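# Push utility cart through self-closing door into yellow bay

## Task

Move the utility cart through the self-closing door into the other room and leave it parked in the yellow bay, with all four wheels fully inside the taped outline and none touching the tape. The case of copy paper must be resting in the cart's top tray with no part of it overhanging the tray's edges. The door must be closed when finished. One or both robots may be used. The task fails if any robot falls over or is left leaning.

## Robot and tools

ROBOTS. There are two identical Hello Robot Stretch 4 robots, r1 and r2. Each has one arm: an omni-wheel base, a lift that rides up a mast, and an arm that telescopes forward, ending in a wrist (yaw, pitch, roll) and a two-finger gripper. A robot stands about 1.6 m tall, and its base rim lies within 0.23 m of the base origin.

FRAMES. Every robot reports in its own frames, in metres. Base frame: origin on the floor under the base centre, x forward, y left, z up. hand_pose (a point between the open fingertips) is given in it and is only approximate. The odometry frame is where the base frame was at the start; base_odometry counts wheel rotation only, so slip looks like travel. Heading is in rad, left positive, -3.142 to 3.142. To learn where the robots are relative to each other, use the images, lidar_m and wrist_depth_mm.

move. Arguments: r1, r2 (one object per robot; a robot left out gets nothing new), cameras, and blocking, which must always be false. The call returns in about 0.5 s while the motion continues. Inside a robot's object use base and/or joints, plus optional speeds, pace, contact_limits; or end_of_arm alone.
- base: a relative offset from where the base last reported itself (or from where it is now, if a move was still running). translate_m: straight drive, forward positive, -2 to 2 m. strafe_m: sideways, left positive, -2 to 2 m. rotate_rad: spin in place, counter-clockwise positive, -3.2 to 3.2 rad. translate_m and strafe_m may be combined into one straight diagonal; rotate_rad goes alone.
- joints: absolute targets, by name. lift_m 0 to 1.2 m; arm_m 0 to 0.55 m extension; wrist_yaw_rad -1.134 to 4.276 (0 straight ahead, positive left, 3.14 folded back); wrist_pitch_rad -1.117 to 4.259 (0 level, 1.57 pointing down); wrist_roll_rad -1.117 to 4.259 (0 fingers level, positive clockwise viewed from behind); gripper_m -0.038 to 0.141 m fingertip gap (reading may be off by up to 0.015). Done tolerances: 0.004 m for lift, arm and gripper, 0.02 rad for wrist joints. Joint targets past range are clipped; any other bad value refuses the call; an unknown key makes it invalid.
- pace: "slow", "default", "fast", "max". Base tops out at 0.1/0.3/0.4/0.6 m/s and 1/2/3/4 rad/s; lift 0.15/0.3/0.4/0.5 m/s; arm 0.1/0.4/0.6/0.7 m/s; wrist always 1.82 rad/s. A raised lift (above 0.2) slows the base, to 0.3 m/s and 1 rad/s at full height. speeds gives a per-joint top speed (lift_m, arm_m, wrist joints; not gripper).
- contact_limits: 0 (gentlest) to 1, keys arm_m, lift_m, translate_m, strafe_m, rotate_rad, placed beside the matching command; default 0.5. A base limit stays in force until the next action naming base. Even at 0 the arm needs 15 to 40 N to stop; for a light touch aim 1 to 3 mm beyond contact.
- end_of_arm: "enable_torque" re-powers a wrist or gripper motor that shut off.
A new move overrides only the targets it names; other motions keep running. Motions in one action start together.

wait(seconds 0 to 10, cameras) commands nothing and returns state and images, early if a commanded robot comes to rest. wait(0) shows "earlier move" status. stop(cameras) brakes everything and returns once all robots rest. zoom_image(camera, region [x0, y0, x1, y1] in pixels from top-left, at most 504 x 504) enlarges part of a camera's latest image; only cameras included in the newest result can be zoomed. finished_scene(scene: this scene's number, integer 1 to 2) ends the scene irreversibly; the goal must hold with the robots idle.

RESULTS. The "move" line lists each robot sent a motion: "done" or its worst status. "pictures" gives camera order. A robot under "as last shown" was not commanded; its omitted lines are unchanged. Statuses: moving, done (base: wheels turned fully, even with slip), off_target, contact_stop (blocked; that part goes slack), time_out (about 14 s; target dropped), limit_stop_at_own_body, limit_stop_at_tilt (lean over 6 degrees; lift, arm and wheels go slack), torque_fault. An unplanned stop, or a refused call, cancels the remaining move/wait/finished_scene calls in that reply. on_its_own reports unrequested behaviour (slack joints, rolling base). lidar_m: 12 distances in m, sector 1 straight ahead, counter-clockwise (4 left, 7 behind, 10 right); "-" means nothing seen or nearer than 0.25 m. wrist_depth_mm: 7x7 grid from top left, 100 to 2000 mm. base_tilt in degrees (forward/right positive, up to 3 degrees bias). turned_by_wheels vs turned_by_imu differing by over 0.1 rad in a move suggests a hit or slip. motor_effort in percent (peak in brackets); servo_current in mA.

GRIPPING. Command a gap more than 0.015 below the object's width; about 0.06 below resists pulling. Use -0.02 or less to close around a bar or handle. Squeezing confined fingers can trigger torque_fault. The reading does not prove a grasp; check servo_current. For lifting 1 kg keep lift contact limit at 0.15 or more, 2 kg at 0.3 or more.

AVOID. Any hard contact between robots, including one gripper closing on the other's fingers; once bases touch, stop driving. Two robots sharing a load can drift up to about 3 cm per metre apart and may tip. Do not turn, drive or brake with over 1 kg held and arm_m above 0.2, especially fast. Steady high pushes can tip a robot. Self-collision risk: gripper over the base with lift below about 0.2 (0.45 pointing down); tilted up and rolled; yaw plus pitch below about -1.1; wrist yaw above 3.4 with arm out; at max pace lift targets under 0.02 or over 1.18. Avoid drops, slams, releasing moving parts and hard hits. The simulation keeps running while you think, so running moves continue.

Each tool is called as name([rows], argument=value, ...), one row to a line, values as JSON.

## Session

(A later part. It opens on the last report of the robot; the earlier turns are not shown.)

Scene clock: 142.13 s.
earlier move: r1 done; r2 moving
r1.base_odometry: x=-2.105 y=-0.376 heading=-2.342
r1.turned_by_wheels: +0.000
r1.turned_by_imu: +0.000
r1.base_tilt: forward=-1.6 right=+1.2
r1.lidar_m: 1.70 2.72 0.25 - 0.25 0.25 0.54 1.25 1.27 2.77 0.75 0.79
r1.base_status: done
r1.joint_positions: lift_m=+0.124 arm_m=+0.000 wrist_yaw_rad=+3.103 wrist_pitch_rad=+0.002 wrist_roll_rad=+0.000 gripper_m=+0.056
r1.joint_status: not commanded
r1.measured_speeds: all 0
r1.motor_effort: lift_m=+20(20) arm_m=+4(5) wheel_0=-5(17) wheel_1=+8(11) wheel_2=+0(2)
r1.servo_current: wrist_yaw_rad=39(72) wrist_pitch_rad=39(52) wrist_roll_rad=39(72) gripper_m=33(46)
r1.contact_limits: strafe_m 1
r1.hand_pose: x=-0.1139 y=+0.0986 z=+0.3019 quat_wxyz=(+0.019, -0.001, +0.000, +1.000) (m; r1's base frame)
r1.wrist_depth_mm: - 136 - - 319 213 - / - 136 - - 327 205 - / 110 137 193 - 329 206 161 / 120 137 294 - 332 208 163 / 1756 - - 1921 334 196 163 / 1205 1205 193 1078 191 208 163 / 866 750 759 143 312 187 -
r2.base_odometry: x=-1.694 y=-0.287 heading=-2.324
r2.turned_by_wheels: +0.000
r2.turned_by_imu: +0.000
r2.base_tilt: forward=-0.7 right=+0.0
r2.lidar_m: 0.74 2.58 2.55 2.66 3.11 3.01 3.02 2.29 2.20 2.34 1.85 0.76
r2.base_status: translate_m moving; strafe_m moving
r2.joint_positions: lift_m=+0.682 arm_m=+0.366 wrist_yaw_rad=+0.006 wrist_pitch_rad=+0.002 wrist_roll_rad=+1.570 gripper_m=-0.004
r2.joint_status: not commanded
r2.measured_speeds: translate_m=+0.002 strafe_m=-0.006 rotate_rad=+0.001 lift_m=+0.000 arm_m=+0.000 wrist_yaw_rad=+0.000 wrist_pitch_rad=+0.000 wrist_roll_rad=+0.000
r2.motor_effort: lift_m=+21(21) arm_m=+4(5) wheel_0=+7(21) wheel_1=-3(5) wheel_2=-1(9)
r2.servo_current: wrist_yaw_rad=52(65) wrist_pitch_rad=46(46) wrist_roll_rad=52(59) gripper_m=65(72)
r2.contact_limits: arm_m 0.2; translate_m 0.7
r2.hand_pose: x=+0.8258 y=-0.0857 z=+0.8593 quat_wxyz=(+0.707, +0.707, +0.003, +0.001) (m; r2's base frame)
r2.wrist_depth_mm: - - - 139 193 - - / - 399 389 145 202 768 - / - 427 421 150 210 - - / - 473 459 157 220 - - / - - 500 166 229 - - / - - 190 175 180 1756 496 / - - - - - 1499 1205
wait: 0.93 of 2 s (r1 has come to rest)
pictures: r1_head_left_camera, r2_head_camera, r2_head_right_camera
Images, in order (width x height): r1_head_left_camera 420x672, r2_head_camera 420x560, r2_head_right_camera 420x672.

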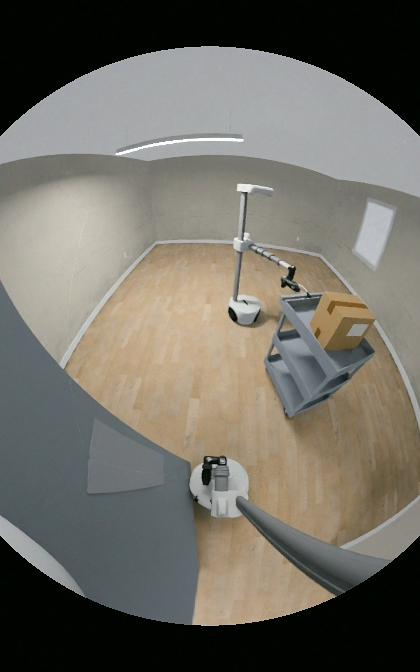

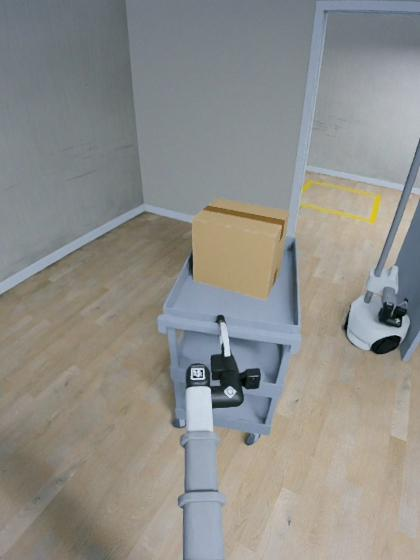

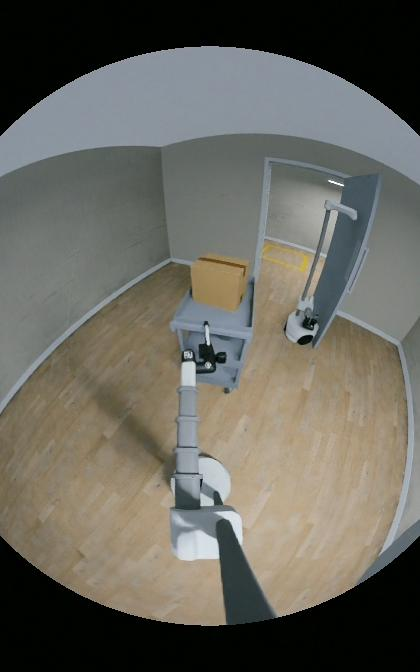

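move(r2={"base":{"translate_m":0.35,"strafe_m":-0.08},"contact_limits":{"translate_m":0.7},"pace":"slow"}, blocking=false, cameras=[])

wait(seconds=5, cameras=[])

move(r2={"base":{"translate_m":0.05,"strafe_m":0.3},"contact_limits":{"translate_m":0.7},"pace":"slow"}, blocking=false, cameras=[])

wait(seconds=5, cameras=["r2_head_camera","r2_head_right_camera"])

Scene clock: 154.33 s.
earlier move: r2 done
move: r2 moving
r1: as last shown
r1.base_tilt: forward=-1.5 right=+1.2
r1.lidar_m: 1.70 2.71 0.25 - 0.25 0.26 0.56 1.26 1.27 2.75 0.75 0.76
r1.motor_effort: lift_m=+19(20) arm_m=+4(5) wheel_0=-5(6) wheel_1=+8(8) wheel_2=+0(0)
r1.servo_current: wrist_yaw_rad=46(65) wrist_pitch_rad=46(46) wrist_roll_rad=59(59) gripper_m=46(52)
r1.contact_limits: strafe_m 1
r1.wrist_depth_mm: - 137 - - 320 213 - / - 136 - - 325 204 - / 110 137 193 - 330 206 162 / 120 138 294 - 334 206 163 / 1756 - - 1921 334 198 163 / 1229 1205 194 1078 191 209 163 / 854 750 750 143 310 187 -
r2.base_odometry: x=-1.705 y=-0.293 heading=-2.324
r2.turned_by_wheels: +0.000
r2.turned_by_imu: +0.001
r2.base_tilt: forward=-0.7 right=+0.0
r2.lidar_m: 0.77 2.60 2.55 2.66 3.11 3.02 3.03 2.28 2.19 2.33 1.83 0.75
r2.base_status: translate_m moving; strafe_m moving
r2.joint_positions: lift_m=+0.682 arm_m=+0.366 wrist_yaw_rad=+0.002 wrist_pitch_rad=+0.002 wrist_roll_rad=+1.570 gripper_m=-0.004
r2.joint_status: not commanded
r2.measured_speeds: translate_m=+0.050 strafe_m=-0.011 rotate_rad=+0.000 lift_m=+0.000 arm_m=+0.000 wrist_yaw_rad=-0.025 wrist_pitch_rad=+0.000 wrist_roll_rad=+0.000
r2.motor_effort: lift_m=+21(21) arm_m=+4(5) wheel_0=+12(16) wheel_1=+6(7) wheel_2=-11(11)
r2.servo_current: wrist_yaw_rad=52(59) wrist_pitch_rad=46(46) wrist_roll_rad=39(52) gripper_m=59(65)
r2.contact_limits: arm_m 0.2; translate_m 0.7
r2.hand_pose: x=+0.8254 y=-0.0868 z=+0.8593 quat_wxyz=(+0.707, +0.707, +0.002, +0.000) (m; r2's base frame)
r2.wrist_depth_mm: - - - 143 198 691 - / - 402 399 149 206 768 - / - 430 424 154 214 - - / - 469 455 160 223 831 - / - - 496 167 231 - - / - - 189 175 181 1756 508 / - - - - - 1708 1182
pictures: none
No camera images: "cameras" was empty.

Scene clock: 158.67 s.
earlier move: r2 done
r1.base_odometry: x=-2.105 y=-0.376 heading=-2.342
r1.turned_by_wheels: +0.000
r1.turned_by_imu: +0.000
r1.base_tilt: forward=-1.6 right=+1.3
r1.lidar_m: 1.42 2.72 0.25 - 0.25 0.25 0.52 1.24 1.26 0.67 0.64 0.75
r1.base_status: not commanded
r1.joint_positions: lift_m=+0.124 arm_m=+0.000 wrist_yaw_rad=+3.103 wrist_pitch_rad=+0.002 wrist_roll_rad=+0.000 gripper_m=+0.056
r1.joint_status: not commanded
r1.measured_speeds: all 0
r1.motor_effort: lift_m=+19(20) arm_m=+5(5) wheel_0=-5(6) wheel_1=+8(8) wheel_2=+0(0)
r1.servo_current: wrist_yaw_rad=46(65) wrist_pitch_rad=46(52) wrist_roll_rad=65(78) gripper_m=46(52)
r1.contact_limits: strafe_m 1
r1.hand_pose: x=-0.1139 y=+0.0986 z=+0.3019 quat_wxyz=(+0.019, -0.001, +0.000, +1.000) (m; r1's base frame)
r1.wrist_depth_mm: - 136 - - 320 213 - / - 136 - - 325 204 - / 110 137 193 - 330 206 161 / 120 137 293 - 334 207 163 / 1756 - - 1983 334 198 163 / 1229 1182 193 1098 191 209 163 / 854 759 750 143 312 188 -
r2.base_odometry: x=-1.992 y=-0.487 heading=-2.325
r2.turned_by_wheels: -0.001
r2.turned_by_imu: -0.003
r2.base_tilt: forward=-0.7 right=+0.1
r2.lidar_m: 0.79 2.48 2.42 2.54 3.46 3.35 3.23 2.37 2.32 2.47 1.43 0.74
r2.base_status: done
r2.joint_positions: lift_m=+0.682 arm_m=+0.366 wrist_yaw_rad=-0.004 wrist_pitch_rad=+0.002 wrist_roll_rad=+1.570 gripper_m=-0.004
r2.joint_status: not commanded
r2.measured_speeds: all 0
r2.motor_effort: lift_m=+21(21) arm_m=+4(5) wheel_0=+1(16) wheel_1=+2(8) wheel_2=-12(15)
r2.servo_current: wrist_yaw_rad=46(65) wrist_pitch_rad=39(52) wrist_roll_rad=46(65) gripper_m=59(72)
r2.contact_limits: arm_m 0.2; translate_m 0.7
r2.hand_pose: x=+0.8249 y=-0.0885 z=+0.8593 quat_wxyz=(+0.707, +0.707, -0.001, -0.002) (m; r2's base frame)
r2.wrist_depth_mm: - - - 142 197 - - / - 399 397 148 204 768 - / - 430 424 153 213 - - / - 469 459 159 221 - - / - - 500 167 232 - - / - - 191 175 182 1618 500 / - - - - - 1808 1205
wait: 4.33 of 5 s (r2 has come to rest)
pictures: none
No camera images: "cameras" was empty.

Scene clock: 159.17 s.
move: r2 moving
r1: as last shown
r1.lidar_m: 1.40 2.73 0.25 - 0.25 0.25 0.55 1.23 1.24 0.64 0.66 0.76
r1.motor_effort: lift_m=+20(20) arm_m=+5(5) wheel_0=-6(6) wheel_1=+8(8) wheel_2=+0(0)
r1.servo_current: wrist_yaw_rad=52(59) wrist_pitch_rad=33(46) wrist_roll_rad=72(72) gripper_m=46(46)
r1.contact_limits: strafe_m 1
r1.wrist_depth_mm: - 136 - - 319 213 - / - 137 - - 327 204 - / 110 137 195 - 329 206 161 / 120 138 296 - 332 207 162 / 1708 - - 1921 336 198 163 / 1205 1229 193 1078 191 208 163 / 854 750 750 143 310 188 -
r2.base_odometry: x=-1.984 y=-0.497 heading=-2.327
r2.turned_by_wheels: -0.002
r2.turned_by_imu: -0.002
r2.base_tilt: forward=-0.7 right=+0.1
r2.lidar_m: 0.79 2.47 2.41 2.56 3.45 3.33 3.24 2.39 2.33 2.46 1.41 0.76
r2.base_status: translate_m moving; strafe_m moving
r2.joint_positions: lift_m=+0.682 arm_m=+0.366 wrist_yaw_rad=-0.007 wrist_pitch_rad=+0.002 wrist_roll_rad=+1.570 gripper_m=-0.004
r2.joint_status: not commanded
r2.measured_speeds: translate_m=+0.008 strafe_m=+0.052 rotate_rad=-0.001 lift_m=+0.000 arm_m=+0.000 wrist_yaw_rad=-0.012 wrist_pitch_rad=+0.000 wrist_roll_rad=+0.000
r2.motor_effort: lift_m=+21(21) arm_m=+4(5) wheel_0=-17(17) wheel_1=+2(7) wheel_2=-15(15)
r2.servo_current: wrist_yaw_rad=46(59) wrist_pitch_rad=39(46) wrist_roll_rad=46(52) gripper_m=65(65)
r2.contact_limits: arm_m 0.2; translate_m 0.7
r2.hand_pose: x=+0.8247 y=-0.0894 z=+0.8593 quat_wxyz=(+0.707, +0.707, -0.002, -0.003) (m; r2's base frame)
r2.wrist_depth_mm: 1708 - - 144 198 - - / - 402 402 149 205 778 - / - 427 427 154 213 - - / - 473 459 160 223 - - / - - 500 168 232 - - / - - 189 175 182 1618 500 / - - - - - 1756 1205
pictures: none
No camera images: "cameras" was empty.

Scene clock: 162.93 s.
earlier move: r2 done
r1.base_odometry: x=-2.105 y=-0.376 heading=-2.342
r1.turned_by_wheels: +0.000
r1.turned_by_imu: +0.000
r1.base_tilt: forward=-1.6 right=+1.3
r1.lidar_m: 4.92 2.74 0.25 - 0.25 0.25 0.52 1.26 1.25 1.10 0.73 0.99
r1.base_status: not commanded
r1.joint_positions: lift_m=+0.124 arm_m=+0.000 wrist_yaw_rad=+3.103 wrist_pitch_rad=+0.002 wrist_roll_rad=+0.000 gripper_m=+0.056
r1.joint_status: not commanded
r1.measured_speeds: all 0
r1.motor_effort: lift_m=+19(20) arm_m=+5(5) wheel_0=-5(6) wheel_1=+8(8) wheel_2=+0(1)
r1.servo_current: wrist_yaw_rad=46(72) wrist_pitch_rad=39(52) wrist_roll_rad=46(72) gripper_m=46(46)
r1.contact_limits: strafe_m 1
r1.hand_pose: x=-0.1139 y=+0.0986 z=+0.3019 quat_wxyz=(+0.019, -0.001, +0.000, +1.000) (m; r1's base frame)
r1.wrist_depth_mm: - 136 - - 320 213 - / - 136 - - 327 204 - / 110 137 195 - 330 206 161 / 120 138 296 - 334 207 162 / 1661 - - 1921 334 197 162 / 1205 1205 194 1078 191 208 163 / 866 759 750 143 310 187 -
r2.base_odometry: x=-1.808 y=-0.729 heading=-2.326
r2.turned_by_wheels: +0.001
r2.turned_by_imu: -0.002
r2.base_tilt: forward=-0.6 right=+0.1
r2.lidar_m: 0.70 2.22 2.14 2.26 3.17 3.23 3.42 2.70 2.59 2.73 1.60 0.67
r2.base_status: done
r2.joint_positions: lift_m=+0.682 arm_m=+0.366 wrist_yaw_rad=-0.007 wrist_pitch_rad=+0.002 wrist_roll_rad=+1.570 gripper_m=-0.004
r2.joint_status: not commanded
r2.measured_speeds: all 0
r2.motor_effort: lift_m=+21(21) arm_m=+4(5) wheel_0=-11(19) wheel_1=-1(7) wheel_2=-8(15)
r2.servo_current: wrist_yaw_rad=59(65) wrist_pitch_rad=33(46) wrist_roll_rad=46(59) gripper_m=65(72)
r2.contact_limits: arm_m 0.2; translate_m 0.7
r2.hand_pose: x=+0.8246 y=-0.0894 z=+0.8593 quat_wxyz=(+0.707, +0.707, -0.002, -0.003) (m; r2's base frame)
r2.wrist_depth_mm: - 345 340 - 139 - - / - 389 392 - 158 - - / - 492 459 - 174 - - / - - - 116 197 1576 - / - - - 135 228 1808 480 / - - 188 159 182 1618 1205 / - - - - - - 1078
wait: 3.77 of 5 s (r2 has come to rest)
pictures: r2_head_camera, r2_head_right_camera
Images, in order (width x height): r2_head_camera 420x560, r2_head_right_camera 420x672.

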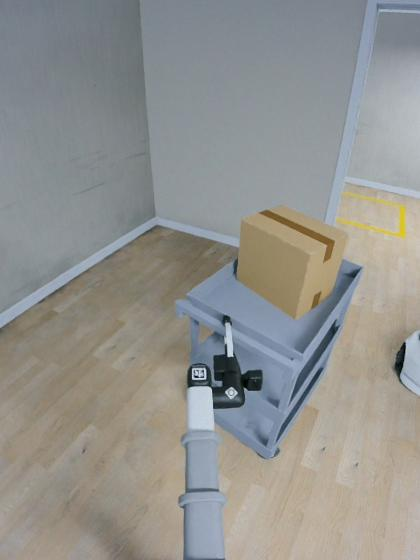

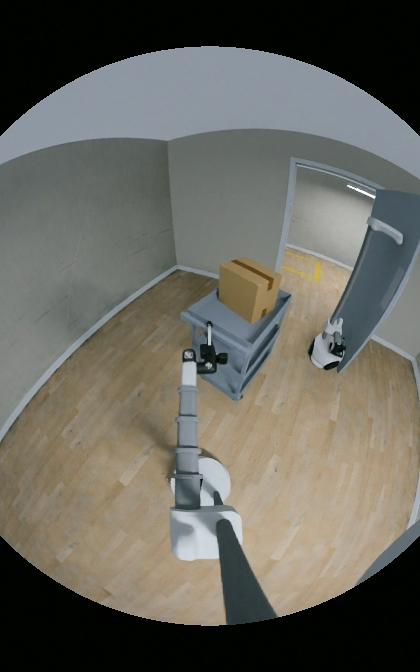

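move(r2={"base":{"rotate_rad":-0.28},"pace":"slow"}, blocking=false, cameras=[])

wait(seconds=2, cameras=[])

move(r2={"base":{"translate_m":0.1,"strafe_m":0.27},"contact_limits":{"translate_m":0.7},"pace":"slow"}, blocking=false, cameras=[])

wait(seconds=5, cameras=[])

move(r2={"base":{"rotate_rad":-0.25},"pace":"slow"}, blocking=false, cameras=[])

wait(seconds=2, cameras=["r2_head_camera","r2_head_right_camera"])

Scene clock: 173.80 s.
move: r2 moving
r1: as last shown
r1.lidar_m: 4.94 2.73 0.25 - 0.25 0.25 0.52 1.26 1.24 1.07 0.69 0.88
r1.motor_effort: lift_m=+19(20) arm_m=+4(5) wheel_0=-5(6) wheel_1=+8(8) wheel_2=+0(0)
r1.servo_current: wrist_yaw_rad=59(78) wrist_pitch_rad=46(46) wrist_roll_rad=26(52) gripper_m=39(46)
r1.contact_limits: strafe_m 1
r1.wrist_depth_mm: - 136 - - 319 213 - / - 136 - - 325 204 - / 110 137 195 - 330 206 161 / 120 138 296 - 332 207 163 / 1756 - - 1863 334 198 162 / 1205 1205 195 1060 191 209 163 / 854 750 750 143 312 187 -
r2.base_odometry: x=-1.808 y=-0.729 heading=-2.445
r2.turned_by_wheels: -0.119
r2.turned_by_imu: -0.112
r2.base_tilt: forward=-0.7 right=+0.0
r2.lidar_m: 0.73 2.27 2.14 2.20 2.85 3.23 3.35 2.77 2.58 2.65 1.60 0.69
r2.base_status: rotate_rad moving
r2.joint_positions: lift_m=+0.682 arm_m=+0.366 wrist_yaw_rad=+0.019 wrist_pitch_rad=+0.002 wrist_roll_rad=+1.570 gripper_m=-0.004
r2.joint_status: not commanded
r2.measured_speeds: translate_m=-0.002 strafe_m=+0.003 rotate_rad=-0.479 lift_m=+0.000 arm_m=-0.001 wrist_yaw_rad=+0.014 wrist_pitch_rad=+0.000 wrist_roll_rad=+0.000
r2.motor_effort: lift_m=+21(21) arm_m=+7(7) wheel_0=+27(33) wheel_1=+19(20) wheel_2=+22(22)
r2.servo_current: wrist_yaw_rad=104(104) wrist_pitch_rad=39(46) wrist_roll_rad=46(59) gripper_m=72(72)
r2.contact_limits: arm_m 0.2
r2.hand_pose: x=+0.8266 y=-0.0820 z=+0.8593 quat_wxyz=(+0.707, +0.707, +0.007, +0.006) (m; r2's base frame)
r2.wrist_depth_mm: - 329 329 - 140 - - / - 373 373 - 154 - - / - 442 433 - 170 - - / - - 508 113 189 - - / - - - 128 214 1618 500 / - - 192 148 184 1618 459 / - - - - - 353 1118
pictures: none
No camera images: "cameras" was empty.

Scene clock: 174.43 s.
earlier move: r2 contact_stop
r1.base_odometry: x=-2.105 y=-0.376 heading=-2.342
r1.turned_by_wheels: +0.000
r1.turned_by_imu: +0.000
r1.base_tilt: forward=-1.6 right=+1.3
r1.lidar_m: 4.94 2.75 0.25 - 0.25 0.25 0.54 1.22 1.25 1.06 0.67 0.89
r1.base_status: not commanded
r1.joint_positions: lift_m=+0.124 arm_m=+0.000 wrist_yaw_rad=+3.103 wrist_pitch_rad=+0.002 wrist_roll_rad=+0.000 gripper_m=+0.056
r1.joint_status: not commanded
r1.measured_speeds: all 0
r1.motor_effort: lift_m=+19(20) arm_m=+5(5) wheel_0=-5(6) wheel_1=+8(8) wheel_2=+0(0)
r1.servo_current: wrist_yaw_rad=52(78) wrist_pitch_rad=33(46) wrist_roll_rad=46(59) gripper_m=39(46)
r1.contact_limits: strafe_m 1
r1.hand_pose: x=-0.1139 y=+0.0986 z=+0.3019 quat_wxyz=(+0.019, -0.001, +0.000, +1.000) (m; r1's base frame)
r1.wrist_depth_mm: - 136 - - 319 212 - / - 137 - - 325 204 - / 110 137 193 - 330 206 162 / 120 138 294 - 332 208 162 / 1756 - - 1921 334 197 162 / 1229 1229 193 1060 190 208 163 / 854 750 750 143 309 188 -
r2.base_odometry: x=-1.808 y=-0.729 heading=-2.500
r2.turned_by_wheels: -0.054
r2.turned_by_imu: -0.053
r2.base_tilt: forward=-0.7 right=+0.1
r2.lidar_m: 0.76 2.33 2.14 2.17 2.71 3.24 3.30 2.81 2.58 2.64 1.61 0.72
r2.base_status: rotate_rad contact_stop (by the wheels' count: -0.173 of -0.280)
r2.joint_positions: lift_m=+0.682 arm_m=+0.366 wrist_yaw_rad=-0.003 wrist_pitch_rad=+0.002 wrist_roll_rad=+1.570 gripper_m=-0.004
r2.joint_status: not commanded
r2.measured_speeds: all 0
r2.on_its_own: the wheels are slack since a contact_stop
r2.motor_effort: lift_m=+21(21) arm_m=-4(8) wheel_0=+0(33) wheel_1=+0(20) wheel_2=+0(22)
r2.servo_current: wrist_yaw_rad=52(124) wrist_pitch_rad=46(46) wrist_roll_rad=46(59) gripper_m=65(72)
r2.contact_limits: arm_m 0.2
r2.hand_pose: x=+0.8251 y=-0.0882 z=+0.8593 quat_wxyz=(+0.707, +0.707, +0.000, -0.002) (m; r2's base frame)
r2.wrist_depth_mm: - 413 397 130 183 - - / - 384 389 135 192 - - / - 424 424 142 206 - - / - - 469 153 215 - - / - - 521 163 230 1808 - / - - 191 175 181 1661 484 / - - - - - 1708 1205
wait: 0.63 of 2 s (r2 has come to rest)
pictures: none
No camera images: "cameras" was empty.

not run: a stop that you did not command came earlier in this reply.

not run: a stop that you did not command came earlier in this reply.

not run: a stop that you did not command came earlier in this reply.

not run: a stop that you did not command came earlier in this reply.

move(r2={"base":{"translate_m":0.1,"strafe_m":0.3},"contact_limits":{"translate_m":0.8},"pace":"slow"}, blocking=false, cameras=[])

wait(seconds=5, cameras=[])

move(r2={"base":{"rotate_rad":-0.3},"pace":"slow","contact_limits":{"rotate_rad":0.9}}, blocking=false, cameras=[])

wait(seconds=2, cameras=["r2_head_camera","r2_head_right_camera"])

Scene clock: 184.63 s.
move: r2 moving
r1: as last shown
r1.lidar_m: 4.94 2.73 0.25 - 0.25 0.25 0.52 1.25 1.24 1.05 0.67 0.89
r1.motor_effort: lift_m=+19(20) arm_m=+4(5) wheel_0=-5(6) wheel_1=+8(8) wheel_2=+0(0)
r1.servo_current: wrist_yaw_rad=46(59) wrist_pitch_rad=46(46) wrist_roll_rad=46(59) gripper_m=46(46)
r1.contact_limits: strafe_m 1
r1.wrist_depth_mm: - 136 - - 319 213 - / - 136 - - 325 204 - / 110 137 194 - 330 206 161 / 120 137 294 - 334 208 162 / 1708 - - 1983 336 198 163 / 1205 1205 193 1078 192 208 162 / 854 750 741 143 312 187 -
r2.base_odometry: x=-1.804 y=-0.741 heading=-2.501
r2.turned_by_wheels: -0.001
r2.turned_by_imu: -0.001
r2.base_tilt: forward=-0.7 right=+0.1
r2.lidar_m: 0.75 2.32 2.13 2.18 2.71 3.21 3.28 2.85 2.61 2.65 1.61 0.75
r2.base_status: translate_m moving; strafe_m moving
r2.joint_positions: lift_m=+0.682 arm_m=+0.366 wrist_yaw_rad=-0.003 wrist_pitch_rad=+0.002 wrist_roll_rad=+1.570 gripper_m=-0.004
r2.joint_status: not commanded
r2.measured_speeds: translate_m=+0.015 strafe_m=+0.047 rotate_rad=+0.000 lift_m=+0.000 arm_m=+0.000 wrist_yaw_rad=-0.002 wrist_pitch_rad=+0.000 wrist_roll_rad=+0.000
r2.motor_effort: lift_m=+21(21) arm_m=-4(4) wheel_0=-10(12) wheel_1=+7(9) wheel_2=-11(11)
r2.servo_current: wrist_yaw_rad=46(59) wrist_pitch_rad=39(46) wrist_roll_rad=52(52) gripper_m=59(72)
r2.contact_limits: arm_m 0.2; translate_m 0.8
r2.hand_pose: x=+0.8250 y=-0.0883 z=+0.8593 quat_wxyz=(+0.707, +0.707, +0.000, -0.002) (m; r2's base frame)
r2.wrist_depth_mm: - 415 402 131 182 - - / - 389 387 137 193 759 - / - 427 424 143 206 - - / - 496 473 154 216 - - / - - 521 163 230 1863 - / - - 190 174 181 1661 484 / - - - - 257 1756 1205
pictures: none
No camera images: "cameras" was empty.

Scene clock: 188.57 s.
earlier move: r2 done
r1.base_odometry: x=-2.105 y=-0.376 heading=-2.342
r1.turned_by_wheels: +0.000
r1.turned_by_imu: +0.000
r1.base_tilt: forward=-1.6 right=+1.3
r1.lidar_m: 4.92 2.72 0.25 - 0.25 0.25 0.53 1.23 1.25 1.07 0.81 1.28
r1.base_status: not commanded
r1.joint_positions: lift_m=+0.124 arm_m=+0.000 wrist_yaw_rad=+3.103 wrist_pitch_rad=+0.002 wrist_roll_rad=+0.000 gripper_m=+0.056
r1.joint_status: not commanded
r1.measured_speeds: all 0
r1.motor_effort: lift_m=+19(20) arm_m=+5(5) wheel_0=-5(6) wheel_1=+8(8) wheel_2=+0(1)
r1.servo_current: wrist_yaw_rad=39(72) wrist_pitch_rad=46(52) wrist_roll_rad=65(72) gripper_m=46(52)
r1.contact_limits: strafe_m 1
r1.hand_pose: x=-0.1139 y=+0.0986 z=+0.3019 quat_wxyz=(+0.019, -0.001, +0.000, +1.000) (m; r1's base frame)
r1.wrist_depth_mm: - 137 - - 320 213 - / - 136 - - 324 205 - / 110 137 195 - 329 206 162 / 120 137 294 - 332 208 162 / 1756 - - 1921 336 198 162 / 1229 1205 193 1098 191 208 163 / 854 750 750 143 310 188 -
r2.base_odometry: x=-1.708 y=-1.029 heading=-2.501
r2.turned_by_wheels: +0.000
r2.turned_by_imu: -0.002
r2.base_tilt: forward=-0.7 right=+0.1
r2.lidar_m: 0.69 2.01 1.82 1.87 2.32 3.20 3.23 3.17 2.90 2.95 1.78 0.64
r2.base_status: done
r2.joint_positions: lift_m=+0.682 arm_m=+0.366 wrist_yaw_rad=-0.005 wrist_pitch_rad=+0.002 wrist_roll_rad=+1.570 gripper_m=-0.004
r2.joint_status: not commanded
r2.measured_speeds: all 0
r2.motor_effort: lift_m=+21(21) arm_m=-3(4) wheel_0=-9(17) wheel_1=+0(9) wheel_2=-10(14)
r2.servo_current: wrist_yaw_rad=52(65) wrist_pitch_rad=39(46) wrist_roll_rad=52(59) gripper_m=65(72)
r2.contact_limits: arm_m 0.2; translate_m 0.8
r2.hand_pose: x=+0.8249 y=-0.0887 z=+0.8593 quat_wxyz=(+0.707, +0.707, -0.001, -0.002) (m; r2's base frame)
r2.wrist_depth_mm: - 343 338 - 126 - - / - 392 397 - 145 - - / - 496 473 - 165 - - / - - - 103 191 1499 517 / - - - 123 227 1808 477 / - - 189 152 181 1537 418 / - - - - - 355 1182
wait: 3.93 of 5 s (r2 has come to rest)
pictures: none
No camera images: "cameras" was empty.

Scene clock: 189.07 s.
move: r2 moving
r1: as last shown
r1.lidar_m: 4.93 2.73 0.25 - 0.25 0.26 0.56 1.23 1.26 1.04 0.78 1.17
r1.motor_effort: lift_m=+19(20) arm_m=+4(5) wheel_0=-5(6) wheel_1=+8(8) wheel_2=+0(0)
r1.servo_current: wrist_yaw_rad=65(65) wrist_pitch_rad=46(46) wrist_roll_rad=52(65) gripper_m=39(46)
r1.contact_limits: strafe_m 1
r1.wrist_depth_mm: - 137 - - 319 213 - / - 137 - - 327 204 - / 110 136 194 - 330 206 161 / 120 137 294 - 332 206 162 / 1708 - - 1921 334 198 163 / 1205 1205 194 1098 191 208 163 / 854 750 750 143 312 187 -
r2.base_odometry: x=-1.708 y=-1.029 heading=-2.621
r2.turned_by_wheels: -0.120
r2.turned_by_imu: -0.108
r2.base_tilt: forward=-0.7 right=+0.1
r2.lidar_m: 0.67 2.13 1.83 1.84 2.14 3.22 3.23 3.37 2.89 2.93 1.77 0.64
r2.base_status: rotate_rad moving
r2.joint_positions: lift_m=+0.682 arm_m=+0.366 wrist_yaw_rad=+0.019 wrist_pitch_rad=+0.002 wrist_roll_rad=+1.570 gripper_m=-0.004
r2.joint_status: not commanded
r2.measured_speeds: translate_m=+0.001 strafe_m=-0.004 rotate_rad=-0.484 lift_m=+0.000 arm_m=-0.001 wrist_yaw_rad=+0.036 wrist_pitch_rad=+0.000 wrist_roll_rad=+0.000
r2.motor_effort: lift_m=+21(21) arm_m=+6(6) wheel_0=+29(33) wheel_1=+22(22) wheel_2=+21(21)
r2.servo_current: wrist_yaw_rad=104(104) wrist_pitch_rad=39(46) wrist_roll_rad=39(52) gripper_m=65(65)
r2.contact_limits: arm_m 0.2; rotate_rad 0.9
r2.hand_pose: x=+0.8267 y=-0.0819 z=+0.8593 quat_wxyz=(+0.707, +0.707, +0.007, +0.006) (m; r2's base frame)
r2.wrist_depth_mm: - 322 325 - 123 - - / - 373 375 - 140 - - / - 459 439 - 158 - - / - - - - 180 1499 - / - - - 116 210 1618 488 / - - 190 135 183 1661 1205 / - - - - 351 353 362
pictures: none
No camera images: "cameras" was empty.

Scene clock: 189.93 s.
earlier move: r2 done
r1.base_odometry: x=-2.105 y=-0.376 heading=-2.342
r1.turned_by_wheels: +0.000
r1.turned_by_imu: +0.000
r1.base_tilt: forward=-1.6 right=+1.3
r1.lidar_m: 4.92 2.71 0.25 - 0.25 0.25 0.55 1.24 1.23 0.99 0.68 0.98
r1.base_status: not commanded
r1.joint_positions: lift_m=+0.124 arm_m=+0.000 wrist_yaw_rad=+3.103 wrist_pitch_rad=+0.002 wrist_roll_rad=+0.000 gripper_m=+0.056
r1.joint_status: not commanded
r1.measured_speeds: all 0
r1.motor_effort: lift_m=+20(20) arm_m=+4(5) wheel_0=-5(6) wheel_1=+8(8) wheel_2=+0(0)
r1.servo_current: wrist_yaw_rad=52(65) wrist_pitch_rad=46(52) wrist_roll_rad=65(65) gripper_m=39(52)
r1.contact_limits: strafe_m 1
r1.hand_pose: x=-0.1139 y=+0.0986 z=+0.3019 quat_wxyz=(+0.019, -0.001, +0.000, +1.000) (m; r1's base frame)
r1.wrist_depth_mm: - 136 - - 319 213 - / - 137 - - 327 204 - / 110 137 194 - 329 206 162 / 120 137 294 - 334 208 162 / 1708 - - 1863 336 197 162 / 1229 1229 194 1078 190 208 163 / 854 750 750 143 312 188 -
r2.base_odometry: x=-1.708 y=-1.029 heading=-2.801
r2.turned_by_wheels: -0.181
r2.turned_by_imu: -0.164
r2.base_tilt: forward=-0.6 right=+0.1
r2.lidar_m: 0.76 2.36 1.83 1.83 1.98 3.02 3.23 3.47 2.96 2.90 3.13 0.76
r2.base_status: done
r2.joint_positions: lift_m=+0.682 arm_m=+0.366 wrist_yaw_rad=-0.003 wrist_pitch_rad=+0.002 wrist_roll_rad=+1.570 gripper_m=-0.004
r2.joint_status: not commanded
r2.measured_speeds: all 0
r2.motor_effort: lift_m=+21(21) arm_m=-5(10) wheel_0=-2(35) wheel_1=+0(23) wheel_2=+0(22)
r2.servo_current: wrist_yaw_rad=52(117) wrist_pitch_rad=33(46) wrist_roll_rad=52(52) gripper_m=65(72)
r2.contact_limits: arm_m 0.2; rotate_rad 0.9
r2.hand_pose: x=+0.8251 y=-0.0883 z=+0.8593 quat_wxyz=(+0.707, +0.707, +0.000, -0.002) (m; r2's base frame)
r2.wrist_depth_mm: - - - 144 198 - - / - 399 399 150 206 759 - / - 430 427 154 214 - - / - 473 459 160 223 - - / - - 496 169 232 - - / - - 188 177 181 1756 504 / - - - - 250 1756 1182
wait: 0.87 of 2 s (r2 has come to rest)
pictures: r2_head_camera, r2_head_right_camera
Images, in order (width x height): r2_head_camera 420x560, r2_head_right_camera 420x672.

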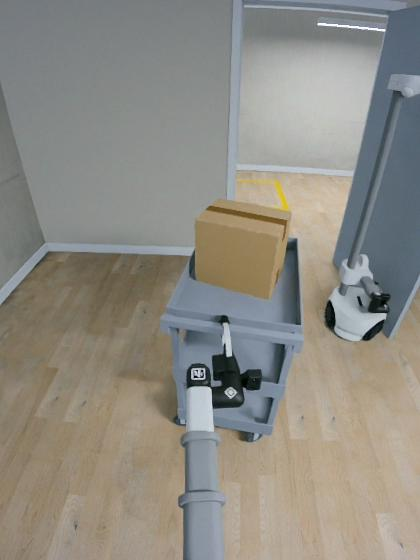

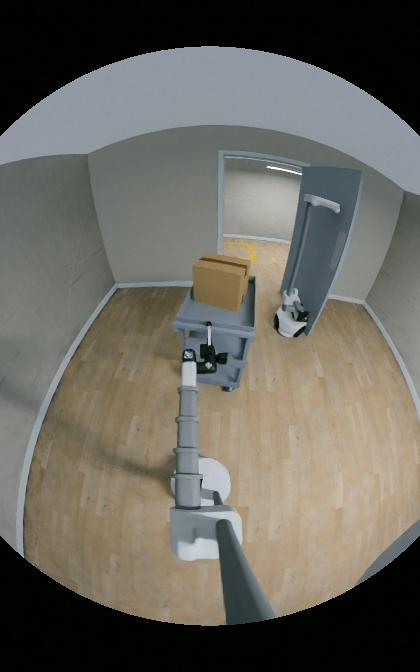

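move(r2={"base":{"translate_m":0.45,"strafe_m":0.12},"contact_limits":{"translate_m":0.8},"pace":"slow"}, blocking=false, cameras=[])

wait(seconds=6, cameras=["r2_head_camera","r2_head_right_camera"])

Scene clock: 197.43 s.
move: r2 moving
r1: as last shown
r1.lidar_m: 4.94 2.69 0.25 - 0.25 0.25 0.56 1.21 1.26 0.98 0.69 0.95
r1.motor_effort: lift_m=+19(20) arm_m=+4(5) wheel_0=-5(6) wheel_1=+8(8) wheel_2=+0(0)
r1.servo_current: wrist_yaw_rad=65(65) wrist_pitch_rad=52(52) wrist_roll_rad=52(52) gripper_m=46(46)
r1.contact_limits: strafe_m 1
r1.wrist_depth_mm: - 137 - - 320 213 - / - 137 - - 327 204 - / 110 137 194 - 330 206 162 / 120 137 294 - 334 207 162 / 1708 - - 1921 336 197 163 / 1205 1205 194 1060 190 208 163 / 866 759 750 143 312 188 -
r2.base_odometry: x=-1.719 y=-1.037 heading=-2.801
r2.turned_by_wheels: +0.000
r2.turned_by_imu: +0.001
r2.base_tilt: forward=-0.7 right=+0.1
r2.lidar_m: 0.78 2.35 1.84 1.80 1.98 2.96 3.23 3.50 2.97 2.93 3.14 0.76
r2.base_status: translate_m moving; strafe_m moving
r2.joint_positions: lift_m=+0.682 arm_m=+0.366 wrist_yaw_rad=-0.003 wrist_pitch_rad=+0.002 wrist_roll_rad=+1.570 gripper_m=-0.004
r2.joint_status: not commanded
r2.measured_speeds: translate_m=+0.048 strafe_m=+0.013 rotate_rad=-0.001 lift_m=+0.000 arm_m=+0.000 wrist_yaw_rad=+0.000 wrist_pitch_rad=+0.000 wrist_roll_rad=+0.000
r2.motor_effort: lift_m=+21(21) arm_m=-4(5) wheel_0=+6(10) wheel_1=+8(10) wheel_2=-13(13)
r2.servo_current: wrist_yaw_rad=46(52) wrist_pitch_rad=39(46) wrist_roll_rad=46(59) gripper_m=65(65)
r2.contact_limits: arm_m 0.2; translate_m 0.8
r2.hand_pose: x=+0.8251 y=-0.0883 z=+0.8593 quat_wxyz=(+0.707, +0.707, +0.000, -0.002) (m; r2's base frame)
r2.wrist_depth_mm: - - - 143 197 - - / - 397 399 149 205 768 - / - 427 427 154 213 - - / - 462 459 160 222 - - / - - 500 168 232 - - / - - 191 176 177 1708 504 / - - - - - 1756 1205
pictures: none
No camera images: "cameras" was empty.

Scene clock: 202.83 s.
earlier move: r2 done
r1.base_odometry: x=-2.105 y=-0.376 heading=-2.342
r1.turned_by_wheels: +0.000
r1.turned_by_imu: +0.000
r1.base_tilt: forward=-1.6 right=+1.3
r1.lidar_m: 4.94 2.72 0.25 - 0.25 0.26 0.54 1.25 1.26 0.57 0.67 1.50
r1.base_status: not commanded
r1.joint_positions: lift_m=+0.124 arm_m=+0.000 wrist_yaw_rad=+3.103 wrist_pitch_rad=+0.002 wrist_roll_rad=+0.000 gripper_m=+0.056
r1.joint_status: not commanded
r1.measured_speeds: all 0
r1.motor_effort: lift_m=+19(20) arm_m=+5(5) wheel_0=-5(6) wheel_1=+8(8) wheel_2=+0(1)
r1.servo_current: wrist_yaw_rad=65(72) wrist_pitch_rad=39(52) wrist_roll_rad=52(72) gripper_m=46(46)
r1.contact_limits: strafe_m 1
r1.hand_pose: x=-0.1139 y=+0.0986 z=+0.3019 quat_wxyz=(+0.019, -0.001, +0.000, +1.000) (m; r1's base frame)
r1.wrist_depth_mm: - 136 - - 320 213 - / - 137 - - 329 204 - / 110 137 194 - 330 206 161 / 120 138 294 - 334 208 162 / 1708 - - 1983 336 197 163 / 1205 1205 194 1078 191 209 163 / 866 750 750 143 314 188 -
r2.base_odometry: x=-2.093 y=-1.292 heading=-2.802
r2.turned_by_wheels: -0.001
r2.turned_by_imu: -0.004
r2.base_tilt: forward=-0.7 right=+0.1
r2.lidar_m: 0.74 2.14 1.66 1.66 1.79 2.65 3.69 3.96 3.14 3.07 1.50 0.69
r2.base_status: done
r2.joint_positions: lift_m=+0.682 arm_m=+0.366 wrist_yaw_rad=-0.005 wrist_pitch_rad=+0.002 wrist_roll_rad=+1.570 gripper_m=-0.004
r2.joint_status: not commanded
r2.measured_speeds: all 0
r2.motor_effort: lift_m=+21(21) arm_m=-3(5) wheel_0=-1(12) wheel_1=+2(10) wheel_2=-10(16)
r2.servo_current: wrist_yaw_rad=46(65) wrist_pitch_rad=46(46) wrist_roll_rad=46(59) gripper_m=59(72)
r2.contact_limits: arm_m 0.2; translate_m 0.8
r2.hand_pose: x=+0.8249 y=-0.0888 z=+0.8593 quat_wxyz=(+0.707, +0.707, -0.001, -0.002) (m; r2's base frame)
r2.wrist_depth_mm: 1537 345 343 103 155 - - / - 384 387 108 168 - - / 1537 436 439 117 185 - - / - 496 496 131 204 - - / - - - 150 229 1576 508 / - - 184 170 181 1537 1138 / - 121 - - 291 345 1160
wait: 5.40 of 6 s (r2 has come to rest)
pictures: r2_head_camera, r2_head_right_camera
Images, in order (width x height): r2_head_camera 420x560, r2_head_right_camera 420x672.

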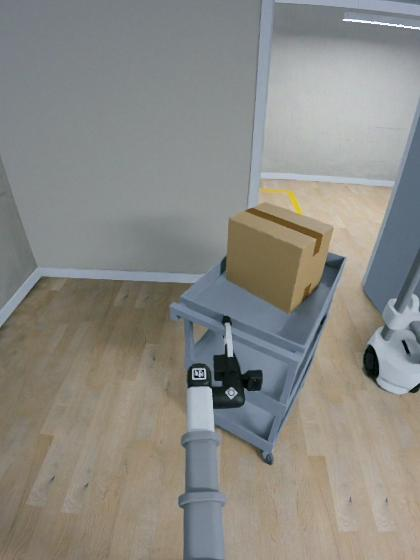

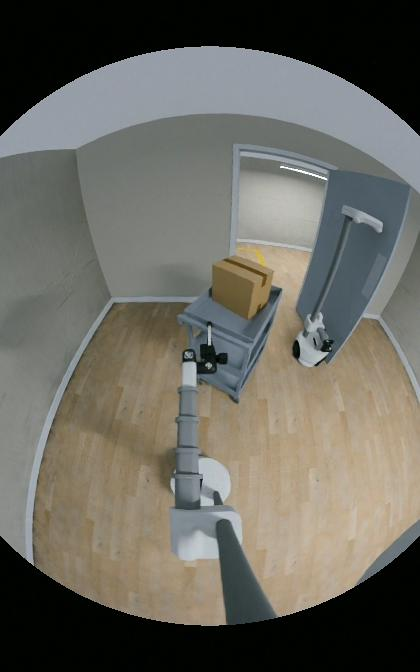

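move(r1={"base":{"strafe_m":0.15},"contact_limits":{"strafe_m":1.0},"pace":"slow"}, r2={"base":{"translate_m":0.35,"strafe_m":-0.2},"contact_limits":{"translate_m":0.8},"pace":"slow"}, blocking=false, cameras=[])

wait(seconds=2.5, cameras=[])

wait(seconds=4, cameras=["r2_head_camera","r2_head_right_camera"])

Scene clock: 210.80 s.
move: r1 moving; r2 moving
r1.base_odometry: x=-2.094 y=-0.386 heading=-2.342
r1.turned_by_wheels: +0.000
r1.turned_by_imu: +0.000
r1.base_tilt: forward=-1.5 right=+1.3
r1.lidar_m: 4.93 2.69 0.25 - 0.25 0.26 0.54 1.26 1.25 0.56 0.70 1.47
r1.base_status: strafe_m moving
r1.joint_positions: lift_m=+0.124 arm_m=+0.000 wrist_yaw_rad=+3.103 wrist_pitch_rad=+0.002 wrist_roll_rad=+0.000 gripper_m=+0.056
r1.joint_status: not commanded
r1.measured_speeds: translate_m=+0.000 strafe_m=+0.056 rotate_rad=+0.002 lift_m=+0.000 arm_m=+0.000 wrist_yaw_rad=+0.000 wrist_pitch_rad=+0.000 wrist_roll_rad=+0.000
r1.motor_effort: lift_m=+19(20) arm_m=+4(5) wheel_0=-10(12) wheel_1=+13(13) wheel_2=-1(2)
r1.servo_current: wrist_yaw_rad=52(59) wrist_pitch_rad=39(52) wrist_roll_rad=33(65) gripper_m=39(46)
r1.contact_limits: strafe_m 1
r1.hand_pose: x=-0.1139 y=+0.0986 z=+0.3019 quat_wxyz=(+0.019, -0.001, +0.000, +1.000) (m; r1's base frame)
r1.wrist_depth_mm: - 136 - - 315 202 - / - 137 - - 320 202 - / 110 137 194 - 324 206 162 / 120 138 296 - 327 206 169 / 1756 - - 1661 329 196 162 / 1205 1205 194 1008 191 208 162 / 854 768 750 143 307 187 -
r2.base_odometry: x=-2.107 y=-1.290 heading=-2.802
r2.turned_by_wheels: +0.000
r2.turned_by_imu: +0.001
r2.base_tilt: forward=-0.7 right=+0.1
r2.lidar_m: 0.75 2.14 1.69 1.66 1.80 2.64 3.70 3.95 3.12 3.08 1.51 0.67
r2.base_status: translate_m moving; strafe_m moving
r2.joint_positions: lift_m=+0.682 arm_m=+0.366 wrist_yaw_rad=-0.005 wrist_pitch_rad=+0.002 wrist_roll_rad=+1.570 gripper_m=-0.004
r2.joint_status: not commanded
r2.measured_speeds: translate_m=+0.050 strafe_m=-0.027 rotate_rad=+0.008 lift_m=+0.000 arm_m=+0.000 wrist_yaw_rad=+0.000 wrist_pitch_rad=+0.000 wrist_roll_rad=+0.000
r2.motor_effort: lift_m=+21(21) arm_m=-4(4) wheel_0=+11(12) wheel_1=+2(3) wheel_2=-11(15)
r2.servo_current: wrist_yaw_rad=52(52) wrist_pitch_rad=39(46) wrist_roll_rad=39(59) gripper_m=59(65)
r2.contact_limits: arm_m 0.2; translate_m 0.8
r2.hand_pose: x=+0.8249 y=-0.0888 z=+0.8593 quat_wxyz=(+0.707, +0.707, -0.001, -0.002) (m; r2's base frame)
r2.wrist_depth_mm: 1464 343 340 - 151 - - / - 382 384 104 165 - - / 1537 439 442 115 182 - - / - 500 496 130 202 - - / - - - 143 226 1537 504 / - - 184 163 183 1537 1205 / - - - - 293 347 1118
pictures: none
No camera images: "cameras" was empty.

Scene clock: 212.93 s.
earlier move: r1 done; r2 moving
r1.base_odometry: x=-1.998 y=-0.480 heading=-2.342
r1.turned_by_wheels: +0.000
r1.turned_by_imu: +0.000
r1.base_tilt: forward=-1.6 right=+1.3
r1.lidar_m: 4.94 2.68 0.25 - 0.25 0.25 0.51 1.25 0.55 0.56 0.78 1.30
r1.base_status: done
r1.joint_positions: lift_m=+0.124 arm_m=+0.000 wrist_yaw_rad=+3.103 wrist_pitch_rad=+0.002 wrist_roll_rad=+0.000 gripper_m=+0.056
r1.joint_status: not commanded
r1.measured_speeds: all 0
r1.motor_effort: lift_m=+19(20) arm_m=+4(5) wheel_0=-32(34) wheel_1=+31(35) wheel_2=+8(9)
r1.servo_current: wrist_yaw_rad=39(72) wrist_pitch_rad=39(52) wrist_roll_rad=46(65) gripper_m=46(46)
r1.contact_limits: strafe_m 1
r1.hand_pose: x=-0.1139 y=+0.0986 z=+0.3019 quat_wxyz=(+0.019, -0.001, +0.000, +1.000) (m; r1's base frame)
r1.wrist_depth_mm: 136 138 - 521 294 202 - / - 138 - 535 300 194 - / 112 138 225 544 301 196 162 / 127 144 - 549 304 198 - / - - - 788 306 198 163 / 1205 1182 193 809 191 199 164 / 854 759 759 143 287 180 -
r2.base_odometry: x=-2.309 y=-1.253 heading=-2.800
r2.turned_by_wheels: +0.001
r2.turned_by_imu: +0.005
r2.base_tilt: forward=-0.7 right=+0.1
r2.lidar_m: 0.71 2.14 1.77 1.75 1.90 2.85 3.90 3.86 3.04 3.00 1.30 0.69
r2.base_status: translate_m moving; strafe_m moving
r2.joint_positions: lift_m=+0.682 arm_m=+0.366 wrist_yaw_rad=+0.006 wrist_pitch_rad=+0.002 wrist_roll_rad=+1.570 gripper_m=-0.004
r2.joint_status: not commanded
r2.measured_speeds: translate_m=+0.086 strafe_m=-0.050 rotate_rad=-0.002 lift_m=+0.000 arm_m=+0.000 wrist_yaw_rad=+0.000 wrist_pitch_rad=+0.000 wrist_roll_rad=+0.000
r2.motor_effort: lift_m=+21(21) arm_m=-4(4) wheel_0=+16(20) wheel_1=+9(10) wheel_2=-1(15)
r2.servo_current: wrist_yaw_rad=46(72) wrist_pitch_rad=39(46) wrist_roll_rad=39(72) gripper_m=65(65)
r2.contact_limits: arm_m 0.2; translate_m 0.8
r2.hand_pose: x=+0.8258 y=-0.0856 z=+0.8593 quat_wxyz=(+0.707, +0.707, +0.003, +0.001) (m; r2's base frame)
r2.wrist_depth_mm: - 343 336 - 151 - - / - 377 373 104 164 - - / - 427 433 112 180 - - / - 504 492 129 200 - - / - - - 141 224 1397 496 / - - 185 160 182 1430 466 / - - - - - 343 1138
wait: 2.13 of 2.5 s (r1 has come to rest)
pictures: none
No camera images: "cameras" was empty.

Scene clock: 215.47 s.
earlier move: r2 done
r1.base_odometry: x=-1.998 y=-0.480 heading=-2.342
r1.turned_by_wheels: +0.000
r1.turned_by_imu: +0.000
r1.base_tilt: forward=-1.6 right=+1.3
r1.lidar_m: 4.93 2.72 0.25 - 0.25 0.25 0.54 1.26 0.61 0.61 0.77 1.15
r1.base_status: done
r1.joint_positions: lift_m=+0.124 arm_m=+0.000 wrist_yaw_rad=+3.103 wrist_pitch_rad=+0.002 wrist_roll_rad=+0.000 gripper_m=+0.056
r1.joint_status: not commanded
r1.measured_speeds: all 0
r1.motor_effort: lift_m=+19(20) arm_m=+4(5) wheel_0=-31(34) wheel_1=+30(35) wheel_2=+8(9)
r1.servo_current: wrist_yaw_rad=59(72) wrist_pitch_rad=46(52) wrist_roll_rad=59(65) gripper_m=39(52)
r1.contact_limits: strafe_m 1
r1.hand_pose: x=-0.1139 y=+0.0986 z=+0.3019 quat_wxyz=(+0.019, -0.001, +0.000, +1.000) (m; r1's base frame)
r1.wrist_depth_mm: 136 137 - 525 296 202 - / - 138 - 530 298 194 - / 113 138 225 544 303 195 162 / 127 144 - 554 304 197 - / - - - 788 306 198 164 / 1229 1205 193 798 191 199 164 / 854 750 750 143 286 181 -
r2.base_odometry: x=-2.489 y=-1.221 heading=-2.801
r2.turned_by_wheels: +0.000
r2.turned_by_imu: +0.003
r2.base_tilt: forward=-0.6 right=+0.1
r2.lidar_m: 0.76 1.96 1.83 1.81 1.97 2.89 4.08 3.77 2.98 2.91 1.13 0.70
r2.base_status: done
r2.joint_positions: lift_m=+0.682 arm_m=+0.366 wrist_yaw_rad=+0.007 wrist_pitch_rad=+0.002 wrist_roll_rad=+1.570 gripper_m=-0.004
r2.joint_status: not commanded
r2.measured_speeds: all 0
r2.motor_effort: lift_m=+21(21) arm_m=-3(4) wheel_0=+11(20) wheel_1=+7(11) wheel_2=-2(15)
r2.servo_current: wrist_yaw_rad=52(72) wrist_pitch_rad=39(46) wrist_roll_rad=46(72) gripper_m=59(72)
r2.contact_limits: arm_m 0.2; translate_m 0.8
r2.hand_pose: x=+0.8259 y=-0.0855 z=+0.8593 quat_wxyz=(+0.707, +0.707, +0.003, +0.002) (m; r2's base frame)
r2.wrist_depth_mm: - 342 345 107 163 - - / - 382 382 118 176 - - / - 430 427 126 190 - - / - 484 484 137 207 - - / - - - 153 226 - 525 / - - 183 166 181 - 466 / - - - - - - 1182
wait: 2.53 of 4 s (r2 has come to rest)
pictures: r2_head_camera, r2_head_right_camera
Images, in order (width x height): r2_head_camera 420x560, r2_head_right_camera 420x672.

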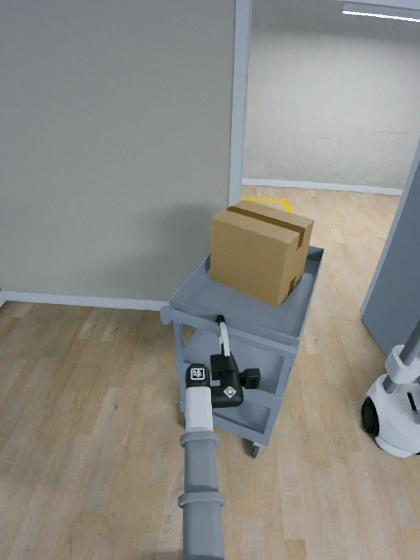

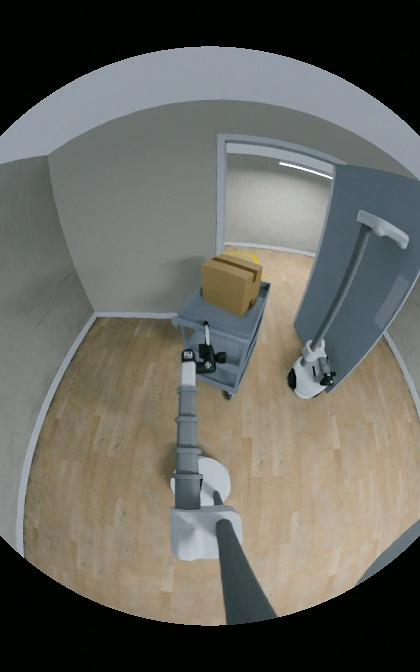

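move(r2={"base":{"translate_m":0.4,"strafe_m":-0.1},"contact_limits":{"translate_m":0.8},"pace":"slow"}, blocking=false, cameras=[])

wait(seconds=6, cameras=["r2_head_camera","r2_head_right_camera"])

Scene clock: 223.00 s.
move: r2 moving
r1: as last shown
r1.lidar_m: 4.95 2.71 0.25 - 0.25 0.25 0.54 1.28 0.62 0.59 0.82 1.15
r1.motor_effort: lift_m=+19(19) arm_m=+4(4) wheel_0=-32(32) wheel_1=+31(31) wheel_2=+8(8)
r1.servo_current: wrist_yaw_rad=59(59) wrist_pitch_rad=39(52) wrist_roll_rad=46(52) gripper_m=46(46)
r1.contact_limits: strafe_m 1
r1.wrist_depth_mm: 136 138 - 535 293 202 - / - 138 - 535 300 193 - / 113 138 226 539 301 197 162 / 127 144 - 559 304 198 - / - - - 788 306 198 163 / 1205 1229 193 809 191 200 164 / 866 750 759 142 287 180 -
r2.base_odometry: x=-2.502 y=-1.222 heading=-2.800
r2.turned_by_wheels: +0.001
r2.turned_by_imu: +0.001
r2.base_tilt: forward=-0.7 right=+0.0
r2.lidar_m: 0.73 1.94 1.84 1.81 1.97 2.89 4.07 3.78 2.97 2.93 1.13 0.72
r2.base_status: translate_m moving; strafe_m moving
r2.joint_positions: lift_m=+0.682 arm_m=+0.366 wrist_yaw_rad=+0.007 wrist_pitch_rad=+0.002 wrist_roll_rad=+1.570 gripper_m=-0.004
r2.joint_status: not commanded
r2.measured_speeds: translate_m=+0.048 strafe_m=-0.013 rotate_rad=-0.002 lift_m=+0.000 arm_m=+0.000 wrist_yaw_rad=+0.000 wrist_pitch_rad=+0.000 wrist_roll_rad=+0.000
r2.motor_effort: lift_m=+21(21) arm_m=-4(4) wheel_0=+11(18) wheel_1=+8(9) wheel_2=-9(9)
r2.servo_current: wrist_yaw_rad=59(65) wrist_pitch_rad=33(46) wrist_roll_rad=46(59) gripper_m=59(72)
r2.contact_limits: arm_m 0.2; translate_m 0.8
r2.hand_pose: x=+0.8259 y=-0.0855 z=+0.8593 quat_wxyz=(+0.707, +0.707, +0.003, +0.002) (m; r2's base frame)
r2.wrist_depth_mm: - 342 345 108 164 - - / - 379 382 119 177 - - / - 427 427 126 190 - - / - 484 488 140 207 - - / - - - 153 225 - 530 / - - 183 166 181 - 469 / - - - - - - 1205
pictures: none
No camera images: "cameras" was empty.

Scene clock: 227.87 s.
earlier move: r2 done
r1.base_odometry: x=-1.998 y=-0.480 heading=-2.342
r1.turned_by_wheels: +0.000
r1.turned_by_imu: +0.000
r1.base_tilt: forward=-1.6 right=+1.3
r1.lidar_m: 4.93 2.69 0.25 - 0.25 0.25 0.51 0.77 0.68 0.70 0.85 4.10
r1.base_status: not commanded
r1.joint_positions: lift_m=+0.124 arm_m=+0.000 wrist_yaw_rad=+3.103 wrist_pitch_rad=+0.002 wrist_roll_rad=+0.000 gripper_m=+0.056
r1.joint_status: not commanded
r1.measured_speeds: all 0
r1.motor_effort: lift_m=+19(20) arm_m=+4(4) wheel_0=-31(32) wheel_1=+31(31) wheel_2=+8(8)
r1.servo_current: wrist_yaw_rad=33(78) wrist_pitch_rad=33(52) wrist_roll_rad=59(65) gripper_m=39(46)
r1.contact_limits: strafe_m 1
r1.hand_pose: x=-0.1139 y=+0.0986 z=+0.3019 quat_wxyz=(+0.019, -0.001, +0.000, +1.000) (m; r1's base frame)
r1.wrist_depth_mm: 135 137 - 521 293 202 - / - 138 - 535 300 194 - / 112 138 225 544 300 196 162 / 127 144 - 554 306 198 - / 878 - - 788 307 198 163 / 1118 1229 194 820 191 198 165 / 809 759 750 143 289 180 -
r2.base_odometry: x=-2.899 y=-1.260 heading=-2.801
r2.turned_by_wheels: -0.001
r2.turned_by_imu: -0.002
r2.base_tilt: forward=-0.7 right=+0.1
r2.lidar_m: 0.72 1.50 1.92 1.87 2.02 3.05 - 3.71 2.91 0.93 0.83 0.68
r2.base_status: done
r2.joint_positions: lift_m=+0.682 arm_m=+0.366 wrist_yaw_rad=-0.002 wrist_pitch_rad=+0.002 wrist_roll_rad=+1.570 gripper_m=-0.004
r2.joint_status: not commanded
r2.measured_speeds: all 0
r2.motor_effort: lift_m=+21(21) arm_m=-3(4) wheel_0=+4(18) wheel_1=+4(9) wheel_2=-12(14)
r2.servo_current: wrist_yaw_rad=46(65) wrist_pitch_rad=39(52) wrist_roll_rad=46(59) gripper_m=59(72)
r2.contact_limits: arm_m 0.2; translate_m 0.8
r2.hand_pose: x=+0.8251 y=-0.0880 z=+0.8593 quat_wxyz=(+0.707, +0.707, +0.000, -0.002) (m; r2's base frame)
r2.wrist_depth_mm: - 355 355 115 172 - - / - 382 384 123 181 - - / - 436 427 134 195 - - / - 480 480 145 210 - - / - - 521 154 228 - - / - - 186 171 183 - 473 / - 121 - - - - -
wait: 4.87 of 6 s (r2 has come to rest)
pictures: r2_head_camera, r2_head_right_camera
Images, in order (width x height): r2_head_camera 420x560, r2_head_right_camera 420x672.

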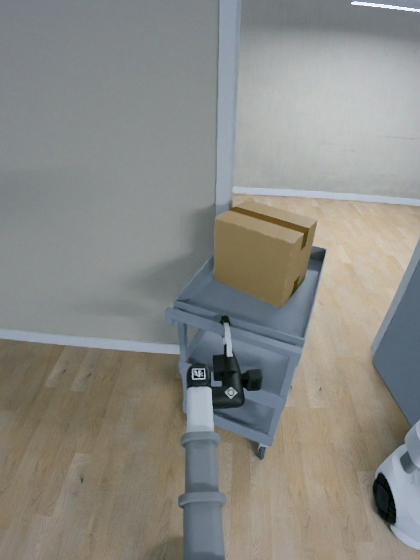

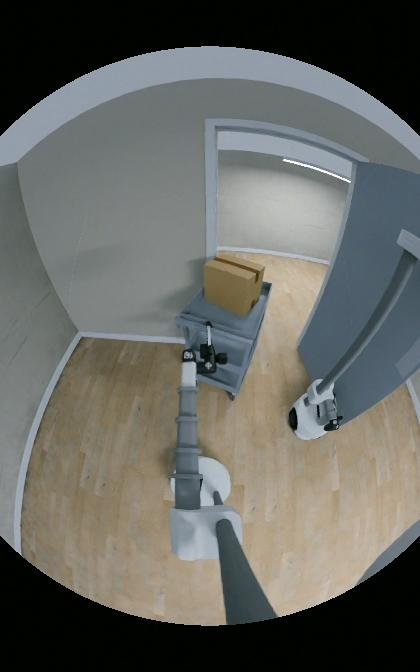

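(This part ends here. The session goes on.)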